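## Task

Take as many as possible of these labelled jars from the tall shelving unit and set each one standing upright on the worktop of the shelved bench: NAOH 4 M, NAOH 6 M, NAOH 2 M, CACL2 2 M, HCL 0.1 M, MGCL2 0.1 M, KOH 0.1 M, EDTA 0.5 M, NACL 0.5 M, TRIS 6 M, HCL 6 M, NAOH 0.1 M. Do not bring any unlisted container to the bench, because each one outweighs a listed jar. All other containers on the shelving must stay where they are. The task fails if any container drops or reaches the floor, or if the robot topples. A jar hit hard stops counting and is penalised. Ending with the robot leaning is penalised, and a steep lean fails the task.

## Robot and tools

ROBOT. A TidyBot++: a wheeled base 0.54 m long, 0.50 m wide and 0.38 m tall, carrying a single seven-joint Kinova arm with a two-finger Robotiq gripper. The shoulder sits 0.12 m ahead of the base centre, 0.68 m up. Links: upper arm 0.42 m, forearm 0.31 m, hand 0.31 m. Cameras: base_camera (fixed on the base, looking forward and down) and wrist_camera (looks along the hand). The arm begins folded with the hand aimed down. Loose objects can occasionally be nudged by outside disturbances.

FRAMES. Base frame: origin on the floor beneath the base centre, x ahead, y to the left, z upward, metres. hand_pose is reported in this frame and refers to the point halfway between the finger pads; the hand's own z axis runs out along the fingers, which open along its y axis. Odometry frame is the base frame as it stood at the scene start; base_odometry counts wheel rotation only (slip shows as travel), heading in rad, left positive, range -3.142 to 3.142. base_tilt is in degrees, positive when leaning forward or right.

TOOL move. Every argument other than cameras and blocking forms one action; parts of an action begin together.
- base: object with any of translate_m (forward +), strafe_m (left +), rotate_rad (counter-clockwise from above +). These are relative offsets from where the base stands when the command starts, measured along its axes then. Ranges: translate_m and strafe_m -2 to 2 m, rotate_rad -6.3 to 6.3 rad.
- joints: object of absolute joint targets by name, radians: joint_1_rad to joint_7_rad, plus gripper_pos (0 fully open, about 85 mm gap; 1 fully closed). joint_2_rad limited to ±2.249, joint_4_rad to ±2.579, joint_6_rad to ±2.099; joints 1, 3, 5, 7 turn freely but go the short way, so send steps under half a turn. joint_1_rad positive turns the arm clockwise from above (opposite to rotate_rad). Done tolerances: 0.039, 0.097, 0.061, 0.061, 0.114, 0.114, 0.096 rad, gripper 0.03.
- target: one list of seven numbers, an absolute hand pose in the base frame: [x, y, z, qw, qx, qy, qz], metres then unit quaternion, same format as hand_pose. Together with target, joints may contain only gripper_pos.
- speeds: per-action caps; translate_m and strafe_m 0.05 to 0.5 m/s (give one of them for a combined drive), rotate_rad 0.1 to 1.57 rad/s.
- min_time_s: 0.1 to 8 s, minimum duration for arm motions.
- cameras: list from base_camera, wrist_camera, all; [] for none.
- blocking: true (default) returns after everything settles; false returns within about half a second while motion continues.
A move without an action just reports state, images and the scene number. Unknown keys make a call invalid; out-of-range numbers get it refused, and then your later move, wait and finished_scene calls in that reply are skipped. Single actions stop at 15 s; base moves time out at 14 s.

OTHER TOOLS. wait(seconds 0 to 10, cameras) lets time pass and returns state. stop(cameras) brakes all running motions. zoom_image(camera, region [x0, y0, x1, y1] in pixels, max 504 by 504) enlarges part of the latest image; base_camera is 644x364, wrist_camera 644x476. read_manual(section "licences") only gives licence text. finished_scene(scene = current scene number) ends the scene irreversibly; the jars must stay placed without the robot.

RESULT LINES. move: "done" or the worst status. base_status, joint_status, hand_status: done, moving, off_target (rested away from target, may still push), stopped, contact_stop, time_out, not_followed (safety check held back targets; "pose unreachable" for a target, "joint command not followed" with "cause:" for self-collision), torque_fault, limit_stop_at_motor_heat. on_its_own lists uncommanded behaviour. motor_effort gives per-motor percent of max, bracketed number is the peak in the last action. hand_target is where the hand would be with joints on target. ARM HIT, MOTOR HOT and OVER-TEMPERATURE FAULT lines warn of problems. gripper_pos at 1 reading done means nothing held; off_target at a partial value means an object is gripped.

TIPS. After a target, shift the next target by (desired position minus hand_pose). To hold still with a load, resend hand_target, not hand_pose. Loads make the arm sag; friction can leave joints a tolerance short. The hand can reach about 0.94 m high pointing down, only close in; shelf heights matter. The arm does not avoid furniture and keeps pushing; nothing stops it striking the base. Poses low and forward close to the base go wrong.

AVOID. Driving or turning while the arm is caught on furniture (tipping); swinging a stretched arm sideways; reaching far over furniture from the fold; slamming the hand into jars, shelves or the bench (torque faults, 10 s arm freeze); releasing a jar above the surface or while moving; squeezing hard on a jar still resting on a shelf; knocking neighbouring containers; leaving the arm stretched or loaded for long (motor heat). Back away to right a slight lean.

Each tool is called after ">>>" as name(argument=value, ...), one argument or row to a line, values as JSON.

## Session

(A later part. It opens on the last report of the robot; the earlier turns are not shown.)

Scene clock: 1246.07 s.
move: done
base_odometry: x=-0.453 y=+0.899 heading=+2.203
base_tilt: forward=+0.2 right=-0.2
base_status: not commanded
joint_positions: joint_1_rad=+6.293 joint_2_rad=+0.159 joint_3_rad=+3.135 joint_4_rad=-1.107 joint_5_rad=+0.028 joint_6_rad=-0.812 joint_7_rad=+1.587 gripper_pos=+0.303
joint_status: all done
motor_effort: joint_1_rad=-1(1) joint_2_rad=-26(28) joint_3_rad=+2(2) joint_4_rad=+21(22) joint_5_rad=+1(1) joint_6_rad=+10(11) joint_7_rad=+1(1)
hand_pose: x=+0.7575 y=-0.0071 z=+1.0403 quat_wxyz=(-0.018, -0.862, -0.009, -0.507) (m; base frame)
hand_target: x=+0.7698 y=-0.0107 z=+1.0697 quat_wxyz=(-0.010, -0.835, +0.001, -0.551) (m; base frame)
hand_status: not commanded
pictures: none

>>> move(
  joints={"gripper_pos": 0.0},
)

>>> move(
  base={"translate_m": -0.35},
  speeds={"translate_m": 0.25},
  cameras=["wrist_camera"],
)

>>> move(
  base={"translate_m": -1.534, "strafe_m": -0.21, "rotate_rad": -3.153},
  speeds={"rotate_rad": 1.1},
  joints={"joint_2_rad": 0.85, "joint_4_rad": -2.375, "joint_6_rad": 1.58, "gripper_pos":0.0},
  min_time_s=3,
  cameras=["all"],
)

Scene clock: 1283.03 s.
move: done
base_odometry: x=-0.453 y=+0.899 heading=+2.203
base_tilt: forward=+0.2 right=-0.2
base_status: not commanded
joint_positions: joint_1_rad=+6.293 joint_2_rad=+0.158 joint_3_rad=+3.135 joint_4_rad=-1.108 joint_5_rad=+0.028 joint_6_rad=-0.788 joint_7_rad=+1.587 gripper_pos=+0.000
joint_status: all done
motor_effort: joint_1_rad=+0(1) joint_2_rad=-23(26) joint_3_rad=+1(2) joint_4_rad=+17(21) joint_5_rad=+1(1) joint_6_rad=+7(10) joint_7_rad=+1(1)
hand_pose: x=+0.7608 y=-0.0070 z=+1.0470 quat_wxyz=(-0.018, -0.856, -0.009, -0.517) (m; base frame)
hand_target: x=+0.7698 y=-0.0107 z=+1.0697 quat_wxyz=(-0.010, -0.835, +0.001, -0.551) (m; base frame)
hand_status: not commanded
pictures: none

Scene clock: 1285.27 s.
move: done
base_odometry: x=-0.247 y=+0.616 heading=+2.203
base_tilt: forward=+0.1 right=-0.2
base_status: done
joint_positions: joint_1_rad=+6.294 joint_2_rad=+0.152 joint_3_rad=+3.136 joint_4_rad=-1.108 joint_5_rad=+0.028 joint_6_rad=-0.787 joint_7_rad=+1.587 gripper_pos=+0.000
joint_status: not commanded
motor_effort: joint_1_rad=+0(3) joint_2_rad=-23(27) joint_3_rad=+1(2) joint_4_rad=+18(19) joint_5_rad=+1(1) joint_6_rad=+7(8) joint_7_rad=+1(1)
hand_pose: x=+0.7588 y=-0.0082 z=+1.0513 quat_wxyz=(-0.019, -0.854, -0.008, -0.520) (m; base frame)
hand_target: x=+0.7698 y=-0.0107 z=+1.0697 quat_wxyz=(-0.010, -0.835, +0.001, -0.551) (m; base frame)
hand_status: not commanded
pictures: wrist_camera
camera_calibration:
wrist_camera: T_world_to_cam=[[-0.0236706, -0.998237, 0.0544338, -0.0509249], [-0.45654, -0.0376464, -0.888906, 1.33726], [0.889388, -0.0458922, -0.454844, -0.0579507], [0, 0, 0, 1]] pos_world=[0.660847, -0.00315156, 1.16511]

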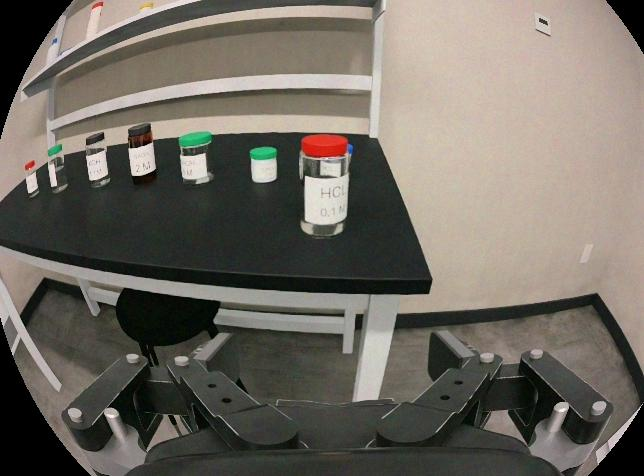

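Scene clock: 1290.37 s.
move: done
base_odometry: x=+0.829 y=-0.497 heading=-0.949
base_tilt: forward=+0.1 right=-0.2
base_status: done
joint_positions: joint_1_rad=+6.308 joint_2_rad=+0.814 joint_3_rad=+3.142 joint_4_rad=-2.363 joint_5_rad=+0.028 joint_6_rad=+1.497 joint_7_rad=+1.587 gripper_pos=+0.000
joint_status: all done
motor_effort: joint_1_rad=+0(5) joint_2_rad=-27(33) joint_3_rad=+1(4) joint_4_rad=+3(20) joint_5_rad=+1(2) joint_6_rad=+8(9) joint_7_rad=+1(2)
hand_pose: x=+0.7232 y=-0.0056 z=+0.6224 quat_wxyz=(-0.005, -0.745, -0.007, -0.667) (m; base frame)
hand_target: x=+0.7193 y=-0.0100 z=+0.6232 quat_wxyz=(-0.012, -0.733, +0.001, -0.680) (m; base frame)
hand_status: not commanded
pictures: base_camera, wrist_camera
camera_calibration:
wrist_camera: T_world_to_cam=[[-0.0175423, -0.999592, 0.022523, -0.0103963], [-0.107039, -0.0205195, -0.994043, 0.752647], [0.9941, -0.0198486, -0.106636, -0.513591], [0, 0, 0, 1]] pos_world=[0.590941, -0.00514226, 0.693631]

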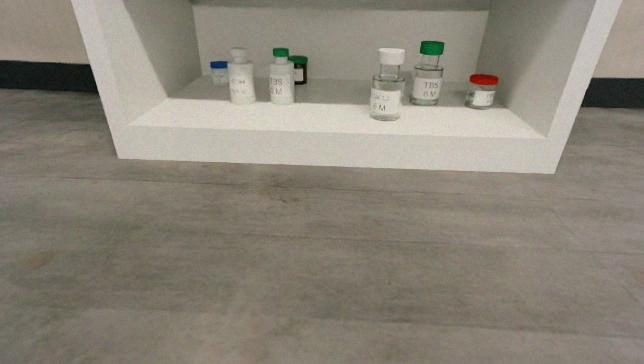

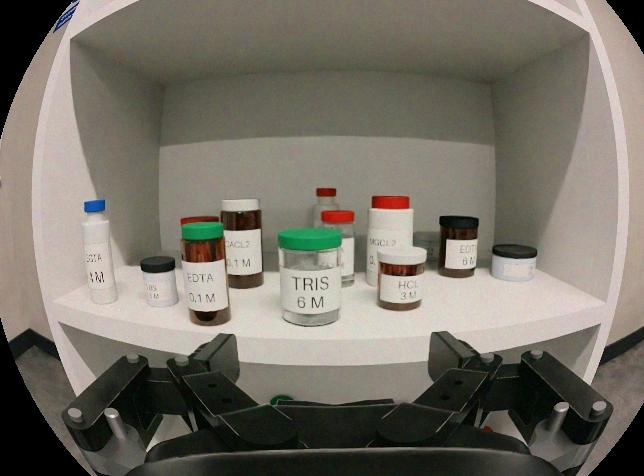

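>>> move(
  base={"translate_m": 0.265, "strafe_m": 0.022},
  speeds={"translate_m": 0.2},
  joints={"joint_2_rad": 0.88},
  cameras=["wrist_camera"],
)

Scene clock: 1300.50 s.
move: done
base_odometry: x=+1.002 y=-0.700 heading=-0.950
base_tilt: forward=+0.2 right=-0.2
base_status: done
joint_positions: joint_1_rad=+6.308 joint_2_rad=+0.846 joint_3_rad=+3.142 joint_4_rad=-2.369 joint_5_rad=+0.028 joint_6_rad=+1.501 joint_7_rad=+1.587 gripper_pos=+0.000
joint_status: all done
motor_effort: joint_1_rad=+0(1) joint_2_rad=-27(29) joint_3_rad=+1(1) joint_4_rad=+2(4) joint_5_rad=+0(1) joint_6_rad=+8(9) joint_7_rad=+0(1)
hand_pose: x=+0.7188 y=-0.0055 z=+0.6027 quat_wxyz=(-0.004, -0.756, -0.007, -0.654) (m; base frame)
hand_target: x=+0.7172 y=-0.0099 z=+0.6052 quat_wxyz=(-0.011, -0.743, +0.001, -0.669) (m; base frame)
hand_status: not commanded
pictures: wrist_camera
camera_calibration:
wrist_camera: T_world_to_cam=[[-0.0167968, -0.999612, 0.0222053, -0.0102099], [-0.141065, -0.0196171, -0.989806, 0.754546], [0.989858, -0.019758, -0.140681, -0.48783], [0, 0, 0, 1]] pos_world=[0.589151, -0.00504244, 0.678452]

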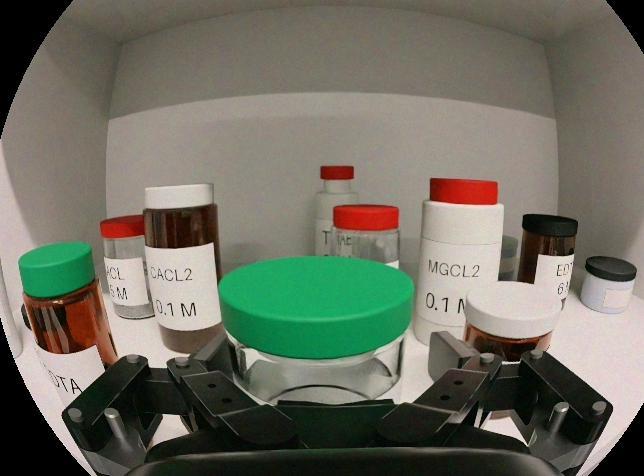

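>>> move(
  base={"strafe_m": 0.007},
)

>>> move(
  joints={"gripper_pos": 0.6},
  cameras=["wrist_camera"],
)

>>> zoom_image(
  camera="wrist_camera",
  region=[310, 160, 510, 360],
)

Scene clock: 1306.17 s.
move: done
base_odometry: x=+1.007 y=-0.696 heading=-0.950
base_tilt: forward=+0.1 right=-0.2
base_status: done
joint_positions: joint_1_rad=+6.307 joint_2_rad=+0.846 joint_3_rad=+3.142 joint_4_rad=-2.369 joint_5_rad=+0.028 joint_6_rad=+1.501 joint_7_rad=+1.587 gripper_pos=+0.000
joint_status: not commanded
motor_effort: joint_1_rad=+0(4) joint_2_rad=-28(28) joint_3_rad=+1(2) joint_4_rad=+2(3) joint_5_rad=+0(2) joint_6_rad=+9(9) joint_7_rad=+1(1)
hand_pose: x=+0.7188 y=-0.0047 z=+0.6027 quat_wxyz=(-0.004, -0.756, -0.007, -0.655) (m; base frame)
hand_target: x=+0.7172 y=-0.0099 z=+0.6052 quat_wxyz=(-0.011, -0.743, +0.001, -0.669) (m; base frame)
hand_status: not commanded
pictures: none

Scene clock: 1307.03 s.
move: off_target
base_odometry: x=+1.007 y=-0.696 heading=-0.950
base_tilt: forward=+0.2 right=-0.3
base_status: not commanded
joint_positions: joint_1_rad=+6.307 joint_2_rad=+0.846 joint_3_rad=+3.142 joint_4_rad=-2.369 joint_5_rad=+0.028 joint_6_rad=+1.501 joint_7_rad=+1.587 gripper_pos=+0.239
joint_status: gripper_pos off_target (ended at +0.239, target +0.600)
motor_effort: joint_1_rad=+0(1) joint_2_rad=-27(28) joint_3_rad=+1(1) joint_4_rad=+3(4) joint_5_rad=+1(1) joint_6_rad=+9(9) joint_7_rad=+1(2)
hand_pose: x=+0.7189 y=-0.0047 z=+0.6029 quat_wxyz=(-0.004, -0.756, -0.007, -0.655) (m; base frame)
hand_target: x=+0.7172 y=-0.0099 z=+0.6052 quat_wxyz=(-0.011, -0.743, +0.001, -0.669) (m; base frame)
hand_status: not commanded
pictures: wrist_camera
camera_calibration:
wrist_camera: T_world_to_cam=[[-0.0156251, -0.999636, 0.0220132, -0.0102782], [-0.140327, -0.0196057, -0.989911, 0.754274], [0.989982, -0.0185565, -0.13997, -0.488258], [0, 0, 0, 1]] pos_world=[0.589051, -0.00454672, 0.678549]

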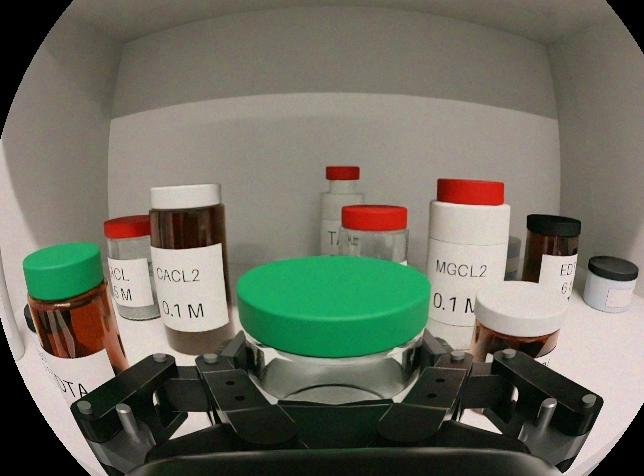

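Scaled by 2.520.

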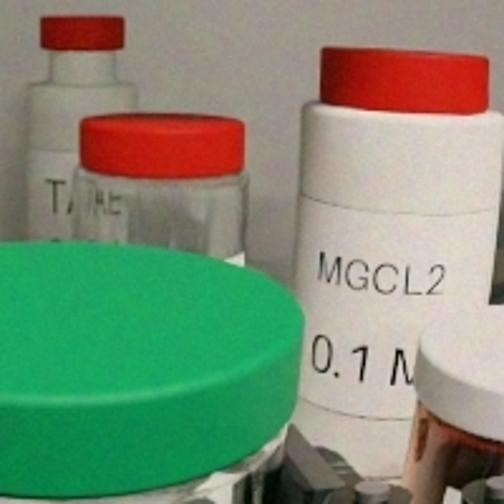

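>>> zoom_image(
  camera="wrist_camera",
  region=[95, 200, 165, 330],
)

>>> move(
  joints={"joint_2_rad": 0.66, "joint_6_rad": 1.26},
  min_time_s=2,
  cameras=["wrist_camera"],
)

Scaled by 3.877.

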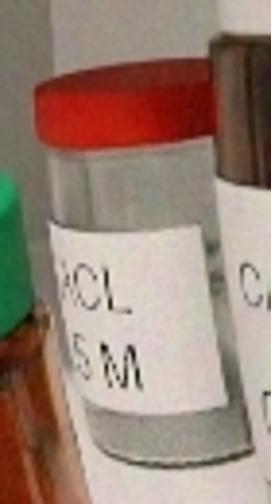

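Scene clock: 1317.93 s.
move: done
base_odometry: x=+1.007 y=-0.696 heading=-0.950
base_tilt: forward=+0.1 right=-0.3
base_status: not commanded
joint_positions: joint_1_rad=+6.307 joint_2_rad=+0.702 joint_3_rad=+3.142 joint_4_rad=-2.372 joint_5_rad=+0.028 joint_6_rad=+1.333 joint_7_rad=+1.587 gripper_pos=+0.239
joint_status: all done
motor_effort: joint_1_rad=-1(1) joint_2_rad=-29(31) joint_3_rad=+1(2) joint_4_rad=+6(7) joint_5_rad=+1(1) joint_6_rad=+12(13) joint_7_rad=+1(2)
hand_pose: x=+0.7185 y=-0.0049 z=+0.6362 quat_wxyz=(-0.005, -0.765, -0.008, -0.644) (m; base frame)
hand_target: x=+0.7152 y=-0.0098 z=+0.6385 quat_wxyz=(-0.011, -0.775, +0.001, -0.631) (m; base frame)
hand_status: not commanded
pictures: wrist_camera
camera_calibration:
wrist_camera: T_world_to_cam=[[-0.0149964, -0.999539, 0.026408, -0.0144784], [-0.168274, -0.0235114, -0.98546, 0.804471], [0.985626, -0.0192221, -0.167843, -0.462355], [0, 0, 0, 1]] pos_world=[0.590863, -0.00444494, 0.715553]

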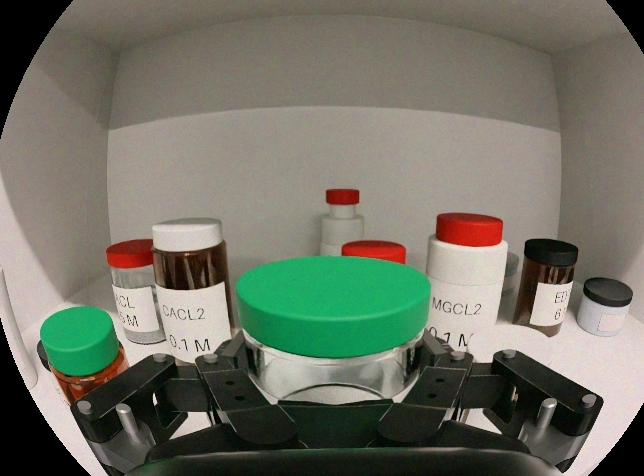

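>>> move(
  base={"translate_m": -0.45},
  joints={"gripper_pos": 0.65},
)

>>> move(
  base={"translate_m": -1.495, "strafe_m": -0.407, "rotate_rad": 3.153},
  speeds={"rotate_rad": 1.0},
  joints={"joint_2_rad": 0.01, "joint_4_rad": -1.565, "joint_6_rad": -0.145},
  min_time_s=3,
  cameras=["wrist_camera"],
)

Scene clock: 1334.37 s.
move: off_target
base_odometry: x=+0.746 y=-0.329 heading=-0.950
base_tilt: forward=+0.1 right=-0.2
base_status: done
joint_positions: joint_1_rad=+6.307 joint_2_rad=+0.697 joint_3_rad=+3.142 joint_4_rad=-2.384 joint_5_rad=+0.028 joint_6_rad=+1.328 joint_7_rad=+1.587 gripper_pos=+0.239
joint_status: gripper_pos off_target (ended at +0.239, target +0.650)
motor_effort: joint_1_rad=-1(2) joint_2_rad=-28(30) joint_3_rad=+1(1) joint_4_rad=+7(8) joint_5_rad=+0(1) joint_6_rad=+11(12) joint_7_rad=+0(1)
hand_pose: x=+0.7141 y=-0.0049 z=+0.6341 quat_wxyz=(-0.005, -0.769, -0.008, -0.640) (m; base frame)
hand_target: x=+0.7152 y=-0.0098 z=+0.6385 quat_wxyz=(-0.011, -0.775, +0.001, -0.631) (m; base frame)
hand_status: not commanded
pictures: none

Scene clock: 1339.67 s.
move: done
base_odometry: x=-0.455 y=+0.650 heading=+2.202
base_tilt: forward=+0.1 right=-0.2
base_status: done
joint_positions: joint_1_rad=+6.300 joint_2_rad=+0.043 joint_3_rad=+3.135 joint_4_rad=-1.598 joint_5_rad=+0.028 joint_6_rad=-0.074 joint_7_rad=+1.587 gripper_pos=+0.239
joint_status: all done
motor_effort: joint_1_rad=+0(4) joint_2_rad=-24(33) joint_3_rad=+1(5) joint_4_rad=+22(23) joint_5_rad=+0(2) joint_6_rad=+12(12) joint_7_rad=+0(1)
hand_pose: x=+0.7586 y=-0.0061 z=+1.0354 quat_wxyz=(-0.019, -0.756, -0.012, -0.654) (m; base frame)
hand_target: x=+0.7453 y=-0.0102 z=+1.0550 quat_wxyz=(-0.011, -0.758, +0.001, -0.652) (m; base frame)
hand_status: not commanded
pictures: wrist_camera
camera_calibration:
wrist_camera: T_world_to_cam=[[-0.0275336, -0.998301, 0.0513446, -0.0418287], [-0.141834, -0.0469429, -0.988777, 1.1878], [0.989507, -0.034507, -0.140301, -0.466417], [0, 0, 0, 1]] pos_world=[0.628842, -0.00209356, 1.11118]

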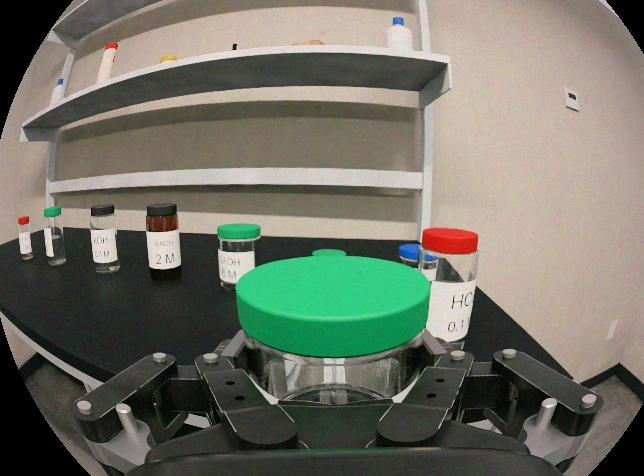

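>>> move(
  base={"translate_m": 0.225},
  speeds={"translate_m": 0.2},
)

>>> move(
  joints={"joint_2_rad": 0.05, "joint_4_rad": -1.68, "joint_6_rad": 0.11},
  min_time_s=1.5,
  cameras=["wrist_camera"],
)

>>> move(
  joints={"joint_2_rad": 0.055, "joint_4_rad": -1.71, "joint_6_rad": 0.14},
  min_time_s=1,
)

Scene clock: 1349.03 s.
move: done
base_odometry: x=-0.587 y=+0.832 heading=+2.203
base_tilt: forward=+0.1 right=-0.2
base_status: done
joint_positions: joint_1_rad=+6.300 joint_2_rad=+0.036 joint_3_rad=+3.136 joint_4_rad=-1.598 joint_5_rad=+0.028 joint_6_rad=-0.076 joint_7_rad=+1.587 gripper_pos=+0.239
joint_status: not commanded
motor_effort: joint_1_rad=+0(1) joint_2_rad=-23(27) joint_3_rad=+1(2) joint_4_rad=+22(23) joint_5_rad=+1(1) joint_6_rad=+12(12) joint_7_rad=+0(1)
hand_pose: x=+0.7560 y=-0.0062 z=+1.0393 quat_wxyz=(-0.019, -0.754, -0.012, -0.656) (m; base frame)
hand_target: x=+0.7453 y=-0.0102 z=+1.0550 quat_wxyz=(-0.011, -0.758, +0.001, -0.652) (m; base frame)
hand_status: not commanded
pictures: none

Scene clock: 1350.83 s.
move: done
base_odometry: x=-0.587 y=+0.832 heading=+2.203
base_tilt: forward=+0.1 right=-0.2
base_status: not commanded
joint_positions: joint_1_rad=+6.300 joint_2_rad=+0.036 joint_3_rad=+3.136 joint_4_rad=-1.681 joint_5_rad=+0.028 joint_6_rad=+0.004 joint_7_rad=+1.587 gripper_pos=+0.239
joint_status: all done
motor_effort: joint_1_rad=-1(1) joint_2_rad=-24(25) joint_3_rad=+1(2) joint_4_rad=+22(24) joint_5_rad=+0(1) joint_6_rad=+11(12) joint_7_rad=+1(1)
hand_pose: x=+0.7532 y=-0.0055 z=+1.0122 quat_wxyz=(-0.018, -0.756, -0.013, -0.655) (m; base frame)
hand_target: x=+0.7612 y=-0.0105 z=+1.0369 quat_wxyz=(-0.012, -0.724, +0.001, -0.689) (m; base frame)
hand_status: not commanded
pictures: wrist_camera
camera_calibration:
wrist_camera: T_world_to_cam=[[-0.0256273, -0.998365, 0.0510986, -0.0414068], [-0.140134, -0.0470229, -0.989015, 1.16309], [0.989801, -0.0325064, -0.1387, -0.46617], [0, 0, 0, 1]] pos_world=[0.623343, -0.00180073, 1.08777]

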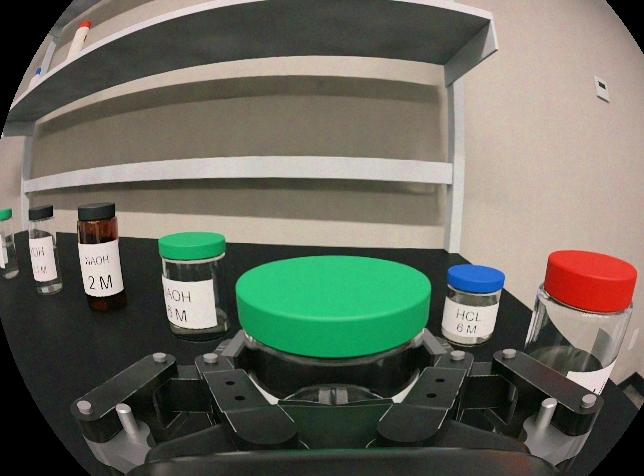

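Scene clock: 1352.13 s.
move: done
base_odometry: x=-0.587 y=+0.832 heading=+2.203
base_tilt: forward=+0.1 right=-0.2
base_status: not commanded
joint_positions: joint_1_rad=+6.300 joint_2_rad=+0.039 joint_3_rad=+3.136 joint_4_rad=-1.711 joint_5_rad=+0.028 joint_6_rad=+0.033 joint_7_rad=+1.587 gripper_pos=+0.239
joint_status: all done
motor_effort: joint_1_rad=+0(1) joint_2_rad=-23(24) joint_3_rad=+1(2) joint_4_rad=+22(24) joint_5_rad=+0(1) joint_6_rad=+11(12) joint_7_rad=+1(1)
hand_pose: x=+0.7525 y=-0.0052 z=+1.0010 quat_wxyz=(-0.018, -0.757, -0.013, -0.653) (m; base frame)
hand_target: x=+0.7613 y=-0.0105 z=+1.0244 quat_wxyz=(-0.012, -0.726, +0.001, -0.688) (m; base frame)
hand_status: not commanded
pictures: none

>>> move(
  joints={"joint_2_rad": 0.06, "joint_4_rad": -1.73, "joint_6_rad": 0.16},
  min_time_s=1,
)

>>> move(
  joints={"joint_2_rad": 0.065, "joint_4_rad": -1.745, "joint_6_rad": 0.175},
  min_time_s=1,
)

>>> move(
  joints={"joint_2_rad": 0.07, "joint_4_rad": -1.76, "joint_6_rad": 0.19},
  min_time_s=1,
)

>>> move(
  joints={"joint_2_rad": 0.075, "joint_4_rad": -1.775, "joint_6_rad": 0.205},
  min_time_s=1,
)

Scene clock: 1361.80 s.
move: done
base_odometry: x=-0.587 y=+0.832 heading=+2.203
base_tilt: forward=+0.1 right=-0.2
base_status: not commanded
joint_positions: joint_1_rad=+6.300 joint_2_rad=+0.044 joint_3_rad=+3.136 joint_4_rad=-1.731 joint_5_rad=+0.028 joint_6_rad=+0.053 joint_7_rad=+1.587 gripper_pos=+0.239
joint_status: all done
motor_effort: joint_1_rad=+0(1) joint_2_rad=-23(24) joint_3_rad=+1(2) joint_4_rad=+22(23) joint_5_rad=+0(1) joint_6_rad=+11(13) joint_7_rad=+1(1)
hand_pose: x=+0.7529 y=-0.0050 z=+0.9919 quat_wxyz=(-0.017, -0.758, -0.013, -0.652) (m; base frame)
hand_target: x=+0.7617 y=-0.0105 z=+1.0151 quat_wxyz=(-0.012, -0.728, +0.001, -0.686) (m; base frame)
hand_status: not commanded
pictures: none

Scene clock: 1363.10 s.
move: done
base_odometry: x=-0.587 y=+0.832 heading=+2.203
base_tilt: forward=+0.1 right=-0.2
base_status: not commanded
joint_positions: joint_1_rad=+6.300 joint_2_rad=+0.047 joint_3_rad=+3.136 joint_4_rad=-1.744 joint_5_rad=+0.028 joint_6_rad=+0.069 joint_7_rad=+1.587 gripper_pos=+0.239
joint_status: all done
motor_effort: joint_1_rad=-1(1) joint_2_rad=-23(25) joint_3_rad=+1(2) joint_4_rad=+22(23) joint_5_rad=+1(1) joint_6_rad=+11(12) joint_7_rad=+1(1)
hand_pose: x=+0.7531 y=-0.0049 z=+0.9870 quat_wxyz=(-0.017, -0.758, -0.013, -0.652) (m; base frame)
hand_target: x=+0.7623 y=-0.0105 z=+1.0072 quat_wxyz=(-0.012, -0.729, +0.001, -0.684) (m; base frame)
hand_status: not commanded
pictures: none

Scene clock: 1364.37 s.
move: done
base_odometry: x=-0.587 y=+0.832 heading=+2.203
base_tilt: forward=+0.1 right=-0.2
base_status: not commanded
joint_positions: joint_1_rad=+6.300 joint_2_rad=+0.047 joint_3_rad=+3.136 joint_4_rad=-1.754 joint_5_rad=+0.028 joint_6_rad=+0.090 joint_7_rad=+1.587 gripper_pos=+0.239
joint_status: all done
motor_effort: joint_1_rad=-1(1) joint_2_rad=-22(25) joint_3_rad=+1(2) joint_4_rad=+21(23) joint_5_rad=+1(1) joint_6_rad=+10(11) joint_7_rad=+1(1)
hand_pose: x=+0.7529 y=-0.0047 z=+0.9869 quat_wxyz=(-0.017, -0.755, -0.014, -0.656) (m; base frame)
hand_target: x=+0.7627 y=-0.0105 z=+0.9995 quat_wxyz=(-0.012, -0.731, +0.001, -0.682) (m; base frame)
hand_status: not commanded
pictures: none

Scene clock: 1365.63 s.
move: done
base_odometry: x=-0.587 y=+0.832 heading=+2.203
base_tilt: forward=+0.1 right=-0.2
base_status: not commanded
joint_positions: joint_1_rad=+6.300 joint_2_rad=+0.047 joint_3_rad=+3.136 joint_4_rad=-1.765 joint_5_rad=+0.028 joint_6_rad=+0.111 joint_7_rad=+1.587 gripper_pos=+0.239
joint_status: all done
motor_effort: joint_1_rad=-1(1) joint_2_rad=-22(22) joint_3_rad=+1(2) joint_4_rad=+20(22) joint_5_rad=+1(1) joint_6_rad=+10(11) joint_7_rad=+1(2)
hand_pose: x=+0.7525 y=-0.0045 z=+0.9869 quat_wxyz=(-0.017, -0.751, -0.014, -0.659) (m; base frame)
hand_target: x=+0.7630 y=-0.0106 z=+0.9917 quat_wxyz=(-0.012, -0.733, +0.001, -0.680) (m; base frame)
hand_status: not commanded
pictures: none

>>> move(
  joints={"gripper_pos": 0.0},
)

>>> move(
  base={"translate_m": -0.35},
  speeds={"translate_m": 0.25},
  cameras=["wrist_camera"],
)

>>> move(
  base={"translate_m": -1.741, "strafe_m": -0.866, "rotate_rad": 2.631},
  speeds={"rotate_rad": 1.1},
  joints={"joint_2_rad": 0.715, "joint_4_rad": -2.10, "joint_6_rad": 1.05, "gripper_pos":0.0},
  min_time_s=3,
  cameras=["all"],
)

Scene clock: 1441.00 s.
move: done
base_odometry: x=-0.587 y=+0.832 heading=+2.203
base_tilt: forward=+0.1 right=-0.2
base_status: not commanded
joint_positions: joint_1_rad=+6.300 joint_2_rad=+0.047 joint_3_rad=+3.136 joint_4_rad=-1.765 joint_5_rad=+0.028 joint_6_rad=+0.123 joint_7_rad=+1.587 gripper_pos=+0.000
joint_status: all done
motor_effort: joint_1_rad=+0(1) joint_2_rad=-20(22) joint_3_rad=+1(1) joint_4_rad=+19(21) joint_5_rad=+0(1) joint_6_rad=+9(10) joint_7_rad=+1(1)
hand_pose: x=+0.7531 y=-0.0044 z=+0.9905 quat_wxyz=(-0.017, -0.747, -0.014, -0.664) (m; base frame)
hand_target: x=+0.7630 y=-0.0106 z=+0.9917 quat_wxyz=(-0.012, -0.733, +0.001, -0.680) (m; base frame)
hand_status: not commanded
pictures: none

Scene clock: 1443.23 s.
move: done
base_odometry: x=-0.381 y=+0.550 heading=+2.203
base_tilt: forward=+0.2 right=-0.2
base_status: done
joint_positions: joint_1_rad=+6.300 joint_2_rad=+0.059 joint_3_rad=+3.137 joint_4_rad=-1.765 joint_5_rad=+0.028 joint_6_rad=+0.126 joint_7_rad=+1.587 gripper_pos=+0.000
joint_status: not commanded
motor_effort: joint_1_rad=+0(3) joint_2_rad=-20(23) joint_3_rad=+2(3) joint_4_rad=+18(19) joint_5_rad=+0(1) joint_6_rad=+8(9) joint_7_rad=+0(1)
hand_pose: x=+0.7570 y=-0.0052 z=+0.9834 quat_wxyz=(-0.017, -0.751, -0.013, -0.660) (m; base frame)
hand_target: x=+0.7630 y=-0.0106 z=+0.9917 quat_wxyz=(-0.012, -0.733, +0.001, -0.680) (m; base frame)
hand_status: not commanded
pictures: wrist_camera
camera_calibration:
wrist_camera: T_world_to_cam=[[-0.0241468, -0.998452, 0.0501059, -0.0396471], [-0.125294, -0.0467028, -0.99102, 1.12578], [0.991826, -0.0302079, -0.123972, -0.489949], [0, 0, 0, 1]] pos_world=[0.62604, -0.00180891, 1.05692]

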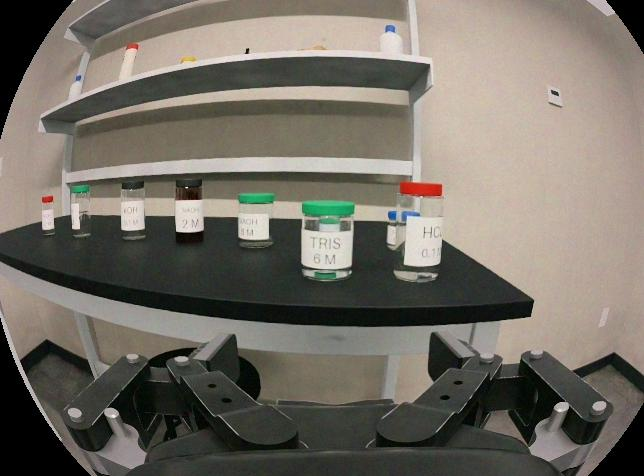

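Scene clock: 1448.73 s.
move: done
base_odometry: x=+1.347 y=-0.343 heading=-1.449
base_tilt: forward=+0.2 right=-0.2
base_status: done
joint_positions: joint_1_rad=+6.306 joint_2_rad=+0.683 joint_3_rad=+3.141 joint_4_rad=-2.089 joint_5_rad=+0.028 joint_6_rad=+0.970 joint_7_rad=+1.587 gripper_pos=+0.000
joint_status: all done
motor_effort: joint_1_rad=+0(3) joint_2_rad=-30(32) joint_3_rad=+1(3) joint_4_rad=+9(19) joint_5_rad=+0(1) joint_6_rad=+8(9) joint_7_rad=+0(2)
hand_pose: x=+0.8012 y=-0.0065 z=+0.6438 quat_wxyz=(-0.008, -0.784, -0.011, -0.621) (m; base frame)
hand_target: x=+0.8010 y=-0.0114 z=+0.6417 quat_wxyz=(-0.011, -0.772, +0.001, -0.635) (m; base frame)
hand_status: not commanded
pictures: base_camera, wrist_camera
camera_calibration:
wrist_camera: T_world_to_cam=[[-0.0128414, -0.999303, 0.0350443, -0.0223226], [-0.226848, -0.0312219, -0.97343, 0.864829], [0.973846, -0.02045, -0.226289, -0.495663], [0, 0, 0, 1]] pos_world=[0.678597, -0.00544167, 0.73047]

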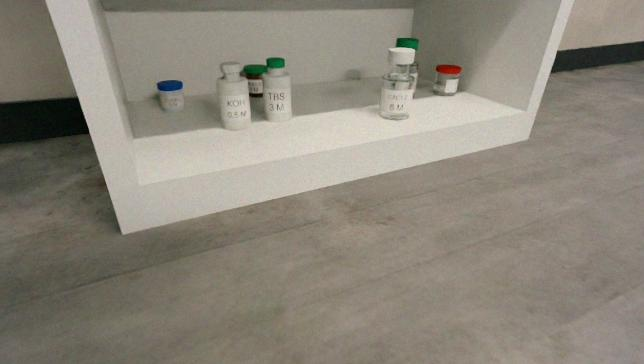

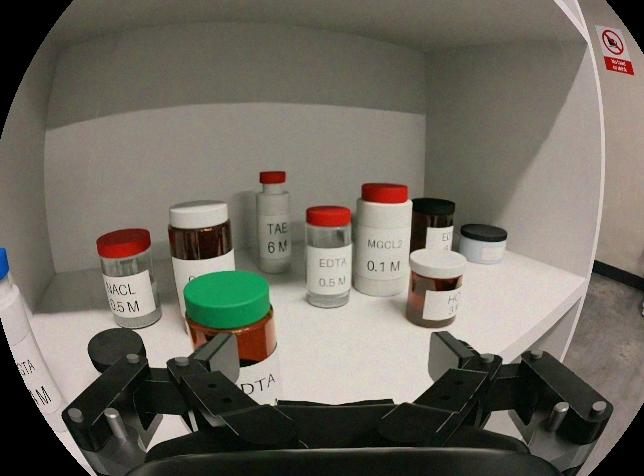

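>>> move(
  base={"translate_m": -0.06},
  joints={"joint_2_rad": 0.375, "joint_4_rad": -1.81, "joint_6_rad": 0.04},
  min_time_s=2,
  cameras=["wrist_camera"],
)

Scene clock: 1479.73 s.
move: done
base_odometry: x=+1.340 y=-0.284 heading=-1.449
base_tilt: forward=+0.2 right=-0.2
base_status: done
joint_positions: joint_1_rad=+6.306 joint_2_rad=+0.392 joint_3_rad=+3.141 joint_4_rad=-1.825 joint_5_rad=+0.028 joint_6_rad=+0.123 joint_7_rad=+1.587 gripper_pos=+0.000
joint_status: all done
motor_effort: joint_1_rad=+0(2) joint_2_rad=-28(32) joint_3_rad=+1(2) joint_4_rad=+15(16) joint_5_rad=+1(1) joint_6_rad=+8(9) joint_7_rad=+0(1)
hand_pose: x=+0.8001 y=-0.0126 z=+0.7256 quat_wxyz=(-0.015, -0.866, -0.011, -0.500) (m; base frame)
hand_target: x=+0.7913 y=-0.0111 z=+0.7231 quat_wxyz=(-0.008, -0.878, +0.001, -0.478) (m; base frame)
hand_status: not commanded
pictures: wrist_camera
camera_calibration:
wrist_camera: T_world_to_cam=[[-0.0140746, -0.99859, 0.0511823, -0.0420035], [-0.4983, -0.0373733, -0.866199, 1.08337], [0.86689, -0.0376956, -0.497072, -0.194344], [0, 0, 0, 1]] pos_world=[0.707729, -0.0087809, 0.843963]

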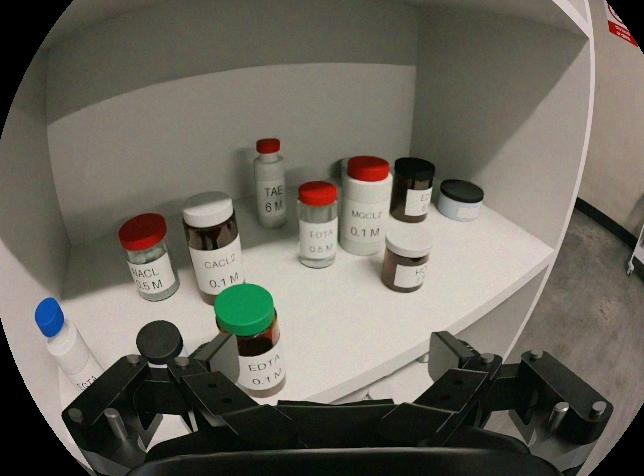

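>>> move(
  base={"translate_m": 0.34, "strafe_m": 0.014},
  speeds={"translate_m": 0.2},
  joints={"gripper_pos": 0.2},
  cameras=["wrist_camera"],
)

Scene clock: 1498.80 s.
move: done
base_odometry: x=+1.395 y=-0.620 heading=-1.448
base_tilt: forward=+0.1 right=-0.2
base_status: done
joint_positions: joint_1_rad=+6.306 joint_2_rad=+0.389 joint_3_rad=+3.141 joint_4_rad=-1.823 joint_5_rad=+0.028 joint_6_rad=+0.120 joint_7_rad=+1.587 gripper_pos=+0.200
joint_status: all done
motor_effort: joint_1_rad=+0(2) joint_2_rad=-27(32) joint_3_rad=+1(2) joint_4_rad=+15(17) joint_5_rad=+0(1) joint_6_rad=+7(8) joint_7_rad=+0(2)
hand_pose: x=+0.8004 y=-0.0127 z=+0.7280 quat_wxyz=(-0.015, -0.865, -0.011, -0.501) (m; base frame)
hand_target: x=+0.7913 y=-0.0111 z=+0.7231 quat_wxyz=(-0.008, -0.878, +0.001, -0.478) (m; base frame)
hand_status: not commanded
pictures: wrist_camera
camera_calibration:
wrist_camera: T_world_to_cam=[[-0.014227, -0.998583, 0.0512883, -0.0420972], [-0.496282, -0.0374775, -0.867352, 1.08482], [0.868045, -0.0377933, -0.495045, -0.195783], [0, 0, 0, 1]] pos_world=[0.707725, -0.00878057, 0.846156]

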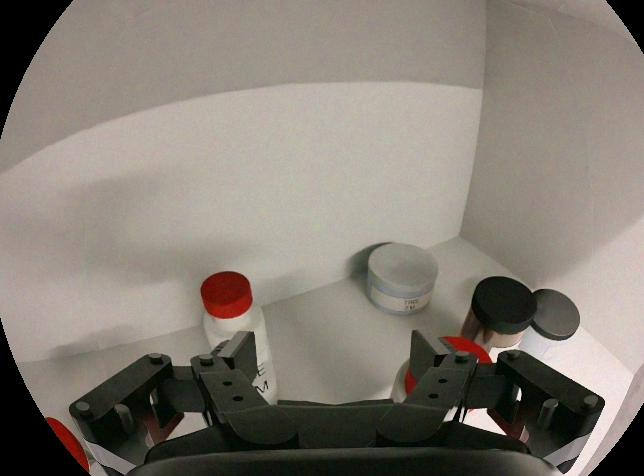

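>>> move(
  joints={"joint_2_rad": 0.57, "joint_4_rad": -1.935, "joint_6_rad": 0.45},
  min_time_s=2.5,
  cameras=["wrist_camera"],
)

Scene clock: 1512.13 s.
move: done
base_odometry: x=+1.395 y=-0.620 heading=-1.448
base_tilt: forward=+0.1 right=-0.2
base_status: not commanded
joint_positions: joint_1_rad=+6.306 joint_2_rad=+0.530 joint_3_rad=+3.141 joint_4_rad=-1.921 joint_5_rad=+0.028 joint_6_rad=+0.366 joint_7_rad=+1.587 gripper_pos=+0.200
joint_status: all done
motor_effort: joint_1_rad=+0(1) joint_2_rad=-29(30) joint_3_rad=+1(2) joint_4_rad=+13(16) joint_5_rad=+0(1) joint_6_rad=+7(8) joint_7_rad=+1(1)
hand_pose: x=+0.8029 y=-0.0106 z=+0.6492 quat_wxyz=(-0.012, -0.864, -0.011, -0.504) (m; base frame)
hand_target: x=+0.8083 y=-0.0115 z=+0.6384 quat_wxyz=(-0.009, -0.856, +0.001, -0.517) (m; base frame)
hand_status: not commanded
pictures: wrist_camera
camera_calibration:
wrist_camera: T_world_to_cam=[[-0.00959799, -0.998867, 0.0466027, -0.0366226], [-0.490309, -0.0359167, -0.870808, 1.01532], [0.871496, -0.0312077, -0.489409, -0.243201], [0, 0, 0, 1]] pos_world=[0.709418, -0.00770392, 0.766831]

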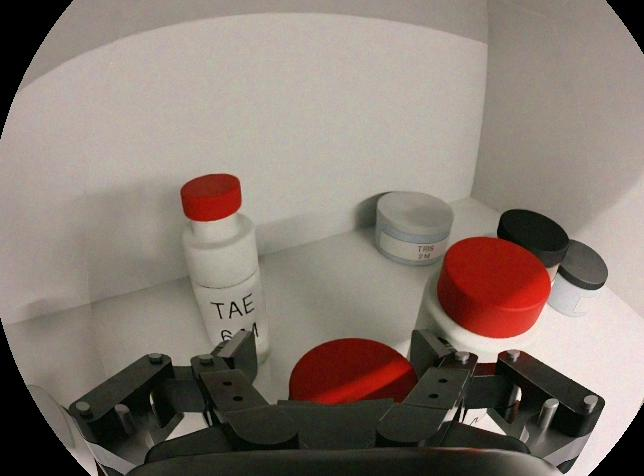

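>>> move(
  base={"translate_m": -0.01, "strafe_m": -0.006},
  speeds={"translate_m": 0.05},
)

>>> move(
  joints={"gripper_pos": 0.75},
  cameras=["wrist_camera"],
)

Scene clock: 1522.50 s.
move: done
base_odometry: x=+1.388 y=-0.610 heading=-1.448
base_tilt: forward=+0.2 right=-0.2
base_status: done
joint_positions: joint_1_rad=+6.306 joint_2_rad=+0.533 joint_3_rad=+3.141 joint_4_rad=-1.924 joint_5_rad=+0.028 joint_6_rad=+0.369 joint_7_rad=+1.587 gripper_pos=+0.200
joint_status: not commanded
motor_effort: joint_1_rad=-1(2) joint_2_rad=-29(31) joint_3_rad=+1(3) joint_4_rad=+13(13) joint_5_rad=+0(1) joint_6_rad=+7(8) joint_7_rad=+1(1)
hand_pose: x=+0.8021 y=-0.0105 z=+0.6470 quat_wxyz=(-0.012, -0.864, -0.011, -0.503) (m; base frame)
hand_target: x=+0.8083 y=-0.0115 z=+0.6384 quat_wxyz=(-0.009, -0.856, +0.001, -0.517) (m; base frame)
hand_status: not commanded
pictures: none

Scene clock: 1523.33 s.
move: off_target
base_odometry: x=+1.388 y=-0.610 heading=-1.448
base_tilt: forward=+0.2 right=-0.2
base_status: not commanded
joint_positions: joint_1_rad=+6.306 joint_2_rad=+0.533 joint_3_rad=+3.141 joint_4_rad=-1.924 joint_5_rad=+0.028 joint_6_rad=+0.372 joint_7_rad=+1.587 gripper_pos=+0.453
joint_status: gripper_pos off_target (ended at +0.453, target +0.750)
motor_effort: joint_1_rad=+0(1) joint_2_rad=-29(30) joint_3_rad=+1(1) joint_4_rad=+13(14) joint_5_rad=+0(1) joint_6_rad=+8(8) joint_7_rad=+1(1)
hand_pose: x=+0.8026 y=-0.0105 z=+0.6477 quat_wxyz=(-0.012, -0.864, -0.011, -0.504) (m; base frame)
hand_target: x=+0.8083 y=-0.0115 z=+0.6384 quat_wxyz=(-0.009, -0.856, +0.001, -0.517) (m; base frame)
hand_status: not commanded
pictures: wrist_camera
camera_calibration:
wrist_camera: T_world_to_cam=[[-0.00950148, -0.998877, 0.0464108, -0.0364732], [-0.489794, -0.0358151, -0.871102, 1.01364], [0.871787, -0.0310085, -0.488903, -0.244315], [0, 0, 0, 1]] pos_world=[0.709117, -0.00770461, 0.765229]

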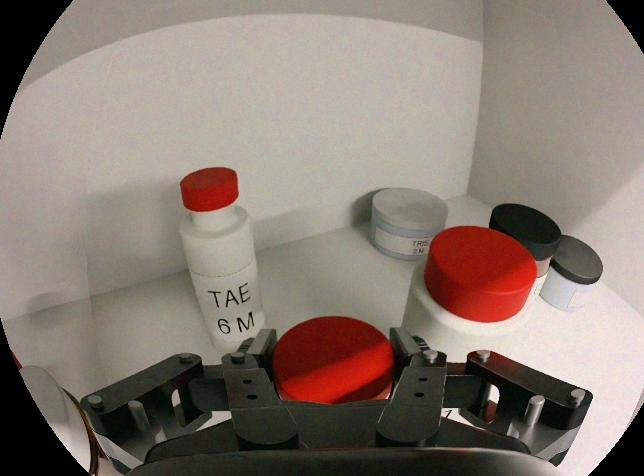

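>>> move(
  joints={"joint_2_rad": 0.395, "joint_4_rad": -1.83, "joint_6_rad": 0.10},
  min_time_s=2.5,
)

>>> move(
  base={"translate_m": -0.35, "strafe_m": -0.075},
  speeds={"translate_m": 0.2},
  cameras=["wrist_camera"],
)

Scene clock: 1540.10 s.
move: done
base_odometry: x=+1.388 y=-0.610 heading=-1.448
base_tilt: forward=+0.2 right=-0.2
base_status: not commanded
joint_positions: joint_1_rad=+6.306 joint_2_rad=+0.427 joint_3_rad=+3.141 joint_4_rad=-1.854 joint_5_rad=+0.028 joint_6_rad=+0.179 joint_7_rad=+1.587 gripper_pos=+0.453
joint_status: all done
motor_effort: joint_1_rad=-1(1) joint_2_rad=-30(32) joint_3_rad=+1(2) joint_4_rad=+16(17) joint_5_rad=+1(1) joint_6_rad=+8(9) joint_7_rad=+0(1)
hand_pose: x=+0.7997 y=-0.0121 z=+0.7020 quat_wxyz=(-0.014, -0.868, -0.011, -0.496) (m; base frame)
hand_target: x=+0.7950 y=-0.0112 z=+0.7151 quat_wxyz=(-0.008, -0.874, +0.001, -0.487) (m; base frame)
hand_status: not commanded
pictures: none

Scene clock: 1542.67 s.
move: done
base_odometry: x=+1.271 y=-0.272 heading=-1.448
base_tilt: forward=+0.1 right=-0.2
base_status: done
joint_positions: joint_1_rad=+6.306 joint_2_rad=+0.421 joint_3_rad=+3.141 joint_4_rad=-1.850 joint_5_rad=+0.028 joint_6_rad=+0.175 joint_7_rad=+1.587 gripper_pos=+0.453
joint_status: not commanded
motor_effort: joint_1_rad=+0(1) joint_2_rad=-30(31) joint_3_rad=+1(2) joint_4_rad=+16(17) joint_5_rad=+0(1) joint_6_rad=+8(9) joint_7_rad=+1(1)
hand_pose: x=+0.8005 y=-0.0119 z=+0.7068 quat_wxyz=(-0.014, -0.867, -0.011, -0.499) (m; base frame)
hand_target: x=+0.7950 y=-0.0112 z=+0.7151 quat_wxyz=(-0.008, -0.874, +0.001, -0.487) (m; base frame)
hand_status: not commanded
pictures: wrist_camera
camera_calibration:
wrist_camera: T_world_to_cam=[[-0.0124584, -0.998661, 0.0502159, -0.0408982], [-0.500217, -0.0372596, -0.865098, 1.06804], [0.86581, -0.0358966, -0.499083, -0.201652], [0, 0, 0, 1]] pos_world=[0.708334, -0.00828733, 0.825369]

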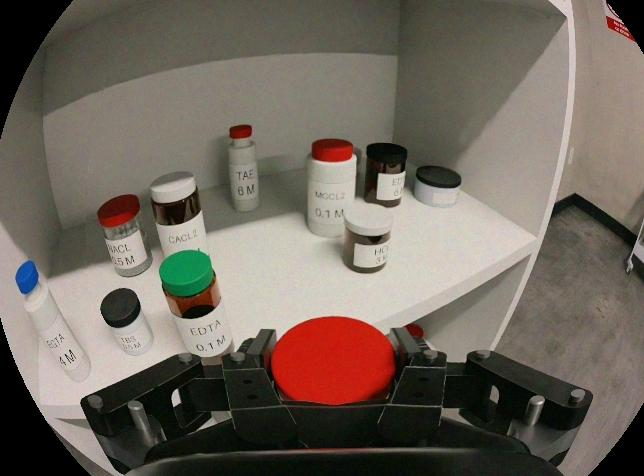

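>>> move(
  base={"translate_m": -1.06, "strafe_m": -1.728, "rotate_rad": -2.632},
  speeds={"rotate_rad": 1.0},
  joints={"joint_2_rad": 0.13, "joint_4_rad": -0.98, "joint_6_rad": -0.985},
  min_time_s=3,
  cameras=["wrist_camera"],
)

Scene clock: 1560.83 s.
move: done
base_odometry: x=-0.574 y=+0.568 heading=+2.203
base_tilt: forward=+0.2 right=-0.3
base_status: done
joint_positions: joint_1_rad=+6.300 joint_2_rad=+0.150 joint_3_rad=+3.142 joint_4_rad=-1.003 joint_5_rad=+0.028 joint_6_rad=-0.908 joint_7_rad=+1.587 gripper_pos=+0.453
joint_status: all done
motor_effort: joint_1_rad=+0(5) joint_2_rad=-23(32) joint_3_rad=+1(5) joint_4_rad=+19(21) joint_5_rad=+1(1) joint_6_rad=+9(9) joint_7_rad=+1(1)
hand_pose: x=+0.7434 y=-0.0163 z=+1.0792 quat_wxyz=(-0.023, -0.857, -0.001, -0.514) (m; base frame)
hand_target: x=+0.7245 y=-0.0099 z=+1.0830 quat_wxyz=(-0.009, -0.866, +0.001, -0.500) (m; base frame)
hand_status: not commanded
pictures: wrist_camera
camera_calibration:
wrist_camera: T_world_to_cam=[[-0.0384769, -0.99778, 0.0543558, -0.0498012], [-0.469434, -0.029971, -0.882459, 1.35761], [0.882129, -0.0594708, -0.467239, -0.013451], [0, 0, 0, 1]] pos_world=[0.647258, -0.0098017, 1.19446]

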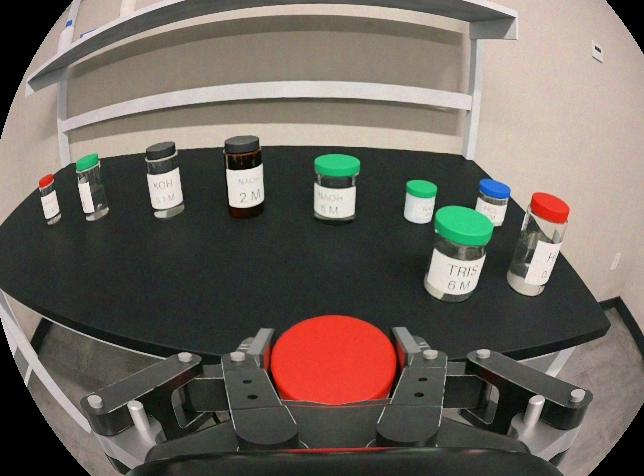

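>>> move(
  base={"translate_m": 0.24},
  speeds={"translate_m": 0.2},
)

>>> move(
  joints={"joint_2_rad": 0.15, "joint_4_rad": -1.10, "joint_6_rad": -0.73},
  min_time_s=1.5,
  cameras=["wrist_camera"],
)

>>> move(
  joints={"joint_2_rad": 0.155, "joint_4_rad": -1.115, "joint_6_rad": -0.715},
  min_time_s=1,
)

Scene clock: 1569.17 s.
move: done
base_odometry: x=-0.716 y=+0.762 heading=+2.203
base_tilt: forward=+0.2 right=-0.2
base_status: done
joint_positions: joint_1_rad=+6.300 joint_2_rad=+0.141 joint_3_rad=+3.142 joint_4_rad=-1.002 joint_5_rad=+0.028 joint_6_rad=-0.910 joint_7_rad=+1.587 gripper_pos=+0.453
joint_status: not commanded
motor_effort: joint_1_rad=+0(2) joint_2_rad=-23(28) joint_3_rad=+1(2) joint_4_rad=+18(20) joint_5_rad=+1(1) joint_6_rad=+9(9) joint_7_rad=+1(1)
hand_pose: x=+0.7396 y=-0.0162 z=+1.0848 quat_wxyz=(-0.023, -0.855, -0.001, -0.518) (m; base frame)
hand_target: x=+0.7245 y=-0.0099 z=+1.0830 quat_wxyz=(-0.009, -0.866, +0.001, -0.500) (m; base frame)
hand_status: not commanded
pictures: none

Scene clock: 1570.93 s.
move: done
base_odometry: x=-0.716 y=+0.762 heading=+2.203
base_tilt: forward=+0.1 right=-0.2
base_status: not commanded
joint_positions: joint_1_rad=+6.300 joint_2_rad=+0.141 joint_3_rad=+3.142 joint_4_rad=-1.090 joint_5_rad=+0.028 joint_6_rad=-0.820 joint_7_rad=+1.587 gripper_pos=+0.453
joint_status: all done
motor_effort: joint_1_rad=+0(1) joint_2_rad=-23(25) joint_3_rad=+1(2) joint_4_rad=+19(20) joint_5_rad=+0(1) joint_6_rad=+9(9) joint_7_rad=+1(1)
hand_pose: x=+0.7502 y=-0.0159 z=+1.0593 quat_wxyz=(-0.023, -0.855, -0.003, -0.518) (m; base frame)
hand_target: x=+0.7657 y=-0.0107 z=+1.0731 quat_wxyz=(-0.010, -0.836, +0.001, -0.549) (m; base frame)
hand_status: not commanded
pictures: wrist_camera
camera_calibration:
wrist_camera: T_world_to_cam=[[-0.0367079, -0.997808, 0.0550636, -0.0501371], [-0.461383, -0.0319544, -0.886625, 1.34143], [0.886441, -0.0579515, -0.459198, -0.040466], [0, 0, 0, 1]] pos_world=[0.652945, -0.00950745, 1.17353]

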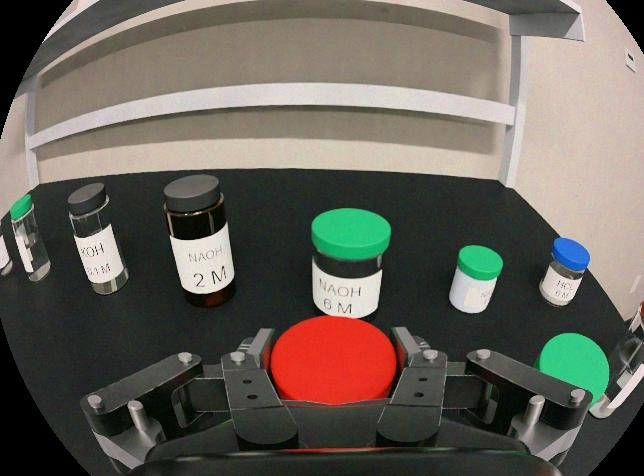

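Scene clock: 1572.23 s.
move: done
base_odometry: x=-0.716 y=+0.762 heading=+2.203
base_tilt: forward=+0.1 right=-0.2
base_status: not commanded
joint_positions: joint_1_rad=+6.300 joint_2_rad=+0.141 joint_3_rad=+3.142 joint_4_rad=-1.104 joint_5_rad=+0.028 joint_6_rad=-0.806 joint_7_rad=+1.587 gripper_pos=+0.453
joint_status: all done
motor_effort: joint_1_rad=-1(1) joint_2_rad=-23(25) joint_3_rad=+1(2) joint_4_rad=+19(21) joint_5_rad=+1(1) joint_6_rad=+9(9) joint_7_rad=+1(1)
hand_pose: x=+0.7517 y=-0.0158 z=+1.0553 quat_wxyz=(-0.023, -0.855, -0.003, -0.518) (m; base frame)
hand_target: x=+0.7691 y=-0.0107 z=+1.0654 quat_wxyz=(-0.009, -0.837, +0.001, -0.547) (m; base frame)
hand_status: not commanded
pictures: none

>>> move(
  joints={"joint_2_rad": 0.175, "joint_4_rad": -1.15, "joint_6_rad": -0.68},
  min_time_s=1.5,
)

>>> move(
  joints={"joint_2_rad": 0.18, "joint_4_rad": -1.165, "joint_6_rad": -0.665},
  min_time_s=1,
)

>>> move(
  joints={"joint_2_rad": 0.185, "joint_4_rad": -1.18, "joint_6_rad": -0.65},
  min_time_s=1,
)

Scene clock: 1584.00 s.
move: done
base_odometry: x=-0.716 y=+0.762 heading=+2.203
base_tilt: forward=+0.2 right=-0.3
base_status: not commanded
joint_positions: joint_1_rad=+6.300 joint_2_rad=+0.147 joint_3_rad=+3.142 joint_4_rad=-1.139 joint_5_rad=+0.028 joint_6_rad=-0.771 joint_7_rad=+1.587 gripper_pos=+0.453
joint_status: all done
motor_effort: joint_1_rad=+0(1) joint_2_rad=-24(25) joint_3_rad=+1(2) joint_4_rad=+19(21) joint_5_rad=+1(1) joint_6_rad=+9(9) joint_7_rad=+1(2)
hand_pose: x=+0.7572 y=-0.0157 z=+1.0409 quat_wxyz=(-0.022, -0.856, -0.003, -0.516) (m; base frame)
hand_target: x=+0.7795 y=-0.0109 z=+1.0417 quat_wxyz=(-0.009, -0.843, +0.001, -0.538) (m; base frame)
hand_status: not commanded
pictures: none

Scene clock: 1585.27 s.
move: done
base_odometry: x=-0.716 y=+0.762 heading=+2.203
base_tilt: forward=+0.1 right=-0.2
base_status: not commanded
joint_positions: joint_1_rad=+6.300 joint_2_rad=+0.151 joint_3_rad=+3.142 joint_4_rad=-1.154 joint_5_rad=+0.028 joint_6_rad=-0.756 joint_7_rad=+1.587 gripper_pos=+0.453
joint_status: all done
motor_effort: joint_1_rad=-1(1) joint_2_rad=-24(25) joint_3_rad=+2(2) joint_4_rad=+19(21) joint_5_rad=+1(1) joint_6_rad=+9(9) joint_7_rad=+0(2)
hand_pose: x=+0.7599 y=-0.0157 z=+1.0339 quat_wxyz=(-0.022, -0.857, -0.004, -0.514) (m; base frame)
hand_target: x=+0.7823 y=-0.0110 z=+1.0338 quat_wxyz=(-0.009, -0.844, +0.001, -0.536) (m; base frame)
hand_status: not commanded
pictures: none

Scene clock: 1586.57 s.
move: done
base_odometry: x=-0.716 y=+0.762 heading=+2.203
base_tilt: forward=+0.1 right=-0.3
base_status: not commanded
joint_positions: joint_1_rad=+6.300 joint_2_rad=+0.154 joint_3_rad=+3.142 joint_4_rad=-1.167 joint_5_rad=+0.028 joint_6_rad=-0.740 joint_7_rad=+1.587 gripper_pos=+0.453
joint_status: all done
motor_effort: joint_1_rad=+0(1) joint_2_rad=-24(25) joint_3_rad=+1(2) joint_4_rad=+19(20) joint_5_rad=+1(1) joint_6_rad=+8(9) joint_7_rad=+1(1)
hand_pose: x=+0.7626 y=-0.0156 z=+1.0287 quat_wxyz=(-0.022, -0.857, -0.004, -0.514) (m; base frame)
hand_target: x=+0.7851 y=-0.0110 z=+1.0259 quat_wxyz=(-0.009, -0.845, +0.001, -0.534) (m; base frame)
hand_status: not commanded
pictures: none

>>> move(
  joints={"joint_2_rad": 0.19, "joint_4_rad": -1.195, "joint_6_rad": -0.635},
  min_time_s=1,
)

>>> move(
  joints={"joint_2_rad": 0.19, "joint_4_rad": -1.21, "joint_6_rad": -0.62},
  min_time_s=1,
  cameras=["wrist_camera"],
)

Scene clock: 1592.23 s.
move: done
base_odometry: x=-0.716 y=+0.762 heading=+2.203
base_tilt: forward=+0.1 right=-0.2
base_status: not commanded
joint_positions: joint_1_rad=+6.300 joint_2_rad=+0.154 joint_3_rad=+3.142 joint_4_rad=-1.177 joint_5_rad=+0.028 joint_6_rad=-0.719 joint_7_rad=+1.587 gripper_pos=+0.453
joint_status: all done
motor_effort: joint_1_rad=+0(1) joint_2_rad=-23(25) joint_3_rad=+1(2) joint_4_rad=+18(21) joint_5_rad=+1(1) joint_6_rad=+8(9) joint_7_rad=+1(1)
hand_pose: x=+0.7649 y=-0.0155 z=+1.0287 quat_wxyz=(-0.022, -0.855, -0.004, -0.519) (m; base frame)
hand_target: x=+0.7877 y=-0.0111 z=+1.0179 quat_wxyz=(-0.009, -0.847, +0.001, -0.532) (m; base frame)
hand_status: not commanded
pictures: none

Scene clock: 1593.53 s.
move: done
base_odometry: x=-0.716 y=+0.762 heading=+2.203
base_tilt: forward=+0.2 right=-0.2
base_status: not commanded
joint_positions: joint_1_rad=+6.300 joint_2_rad=+0.154 joint_3_rad=+3.142 joint_4_rad=-1.187 joint_5_rad=+0.028 joint_6_rad=-0.699 joint_7_rad=+1.587 gripper_pos=+0.453
joint_status: all done
motor_effort: joint_1_rad=+0(1) joint_2_rad=-22(24) joint_3_rad=+2(2) joint_4_rad=+17(19) joint_5_rad=+1(1) joint_6_rad=+7(8) joint_7_rad=+1(2)
hand_pose: x=+0.7671 y=-0.0154 z=+1.0286 quat_wxyz=(-0.022, -0.852, -0.004, -0.523) (m; base frame)
hand_target: x=+0.7885 y=-0.0111 z=+1.0133 quat_wxyz=(-0.009, -0.847, +0.001, -0.532) (m; base frame)
hand_status: not commanded
pictures: wrist_camera
camera_calibration:
wrist_camera: T_world_to_cam=[[-0.0340284, -0.99786, 0.0558371, -0.0502055], [-0.45089, -0.0345326, -0.891911, 1.31945], [0.891931, -0.0555267, -0.44875, -0.0843263], [0, 0, 0, 1]] pos_world=[0.66843, -0.00921653, 1.14179]

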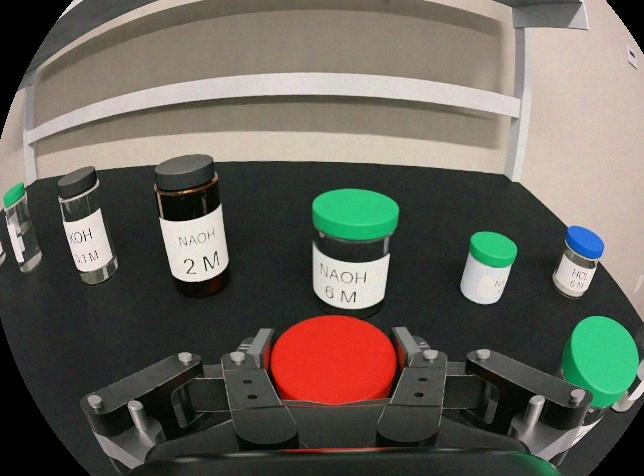

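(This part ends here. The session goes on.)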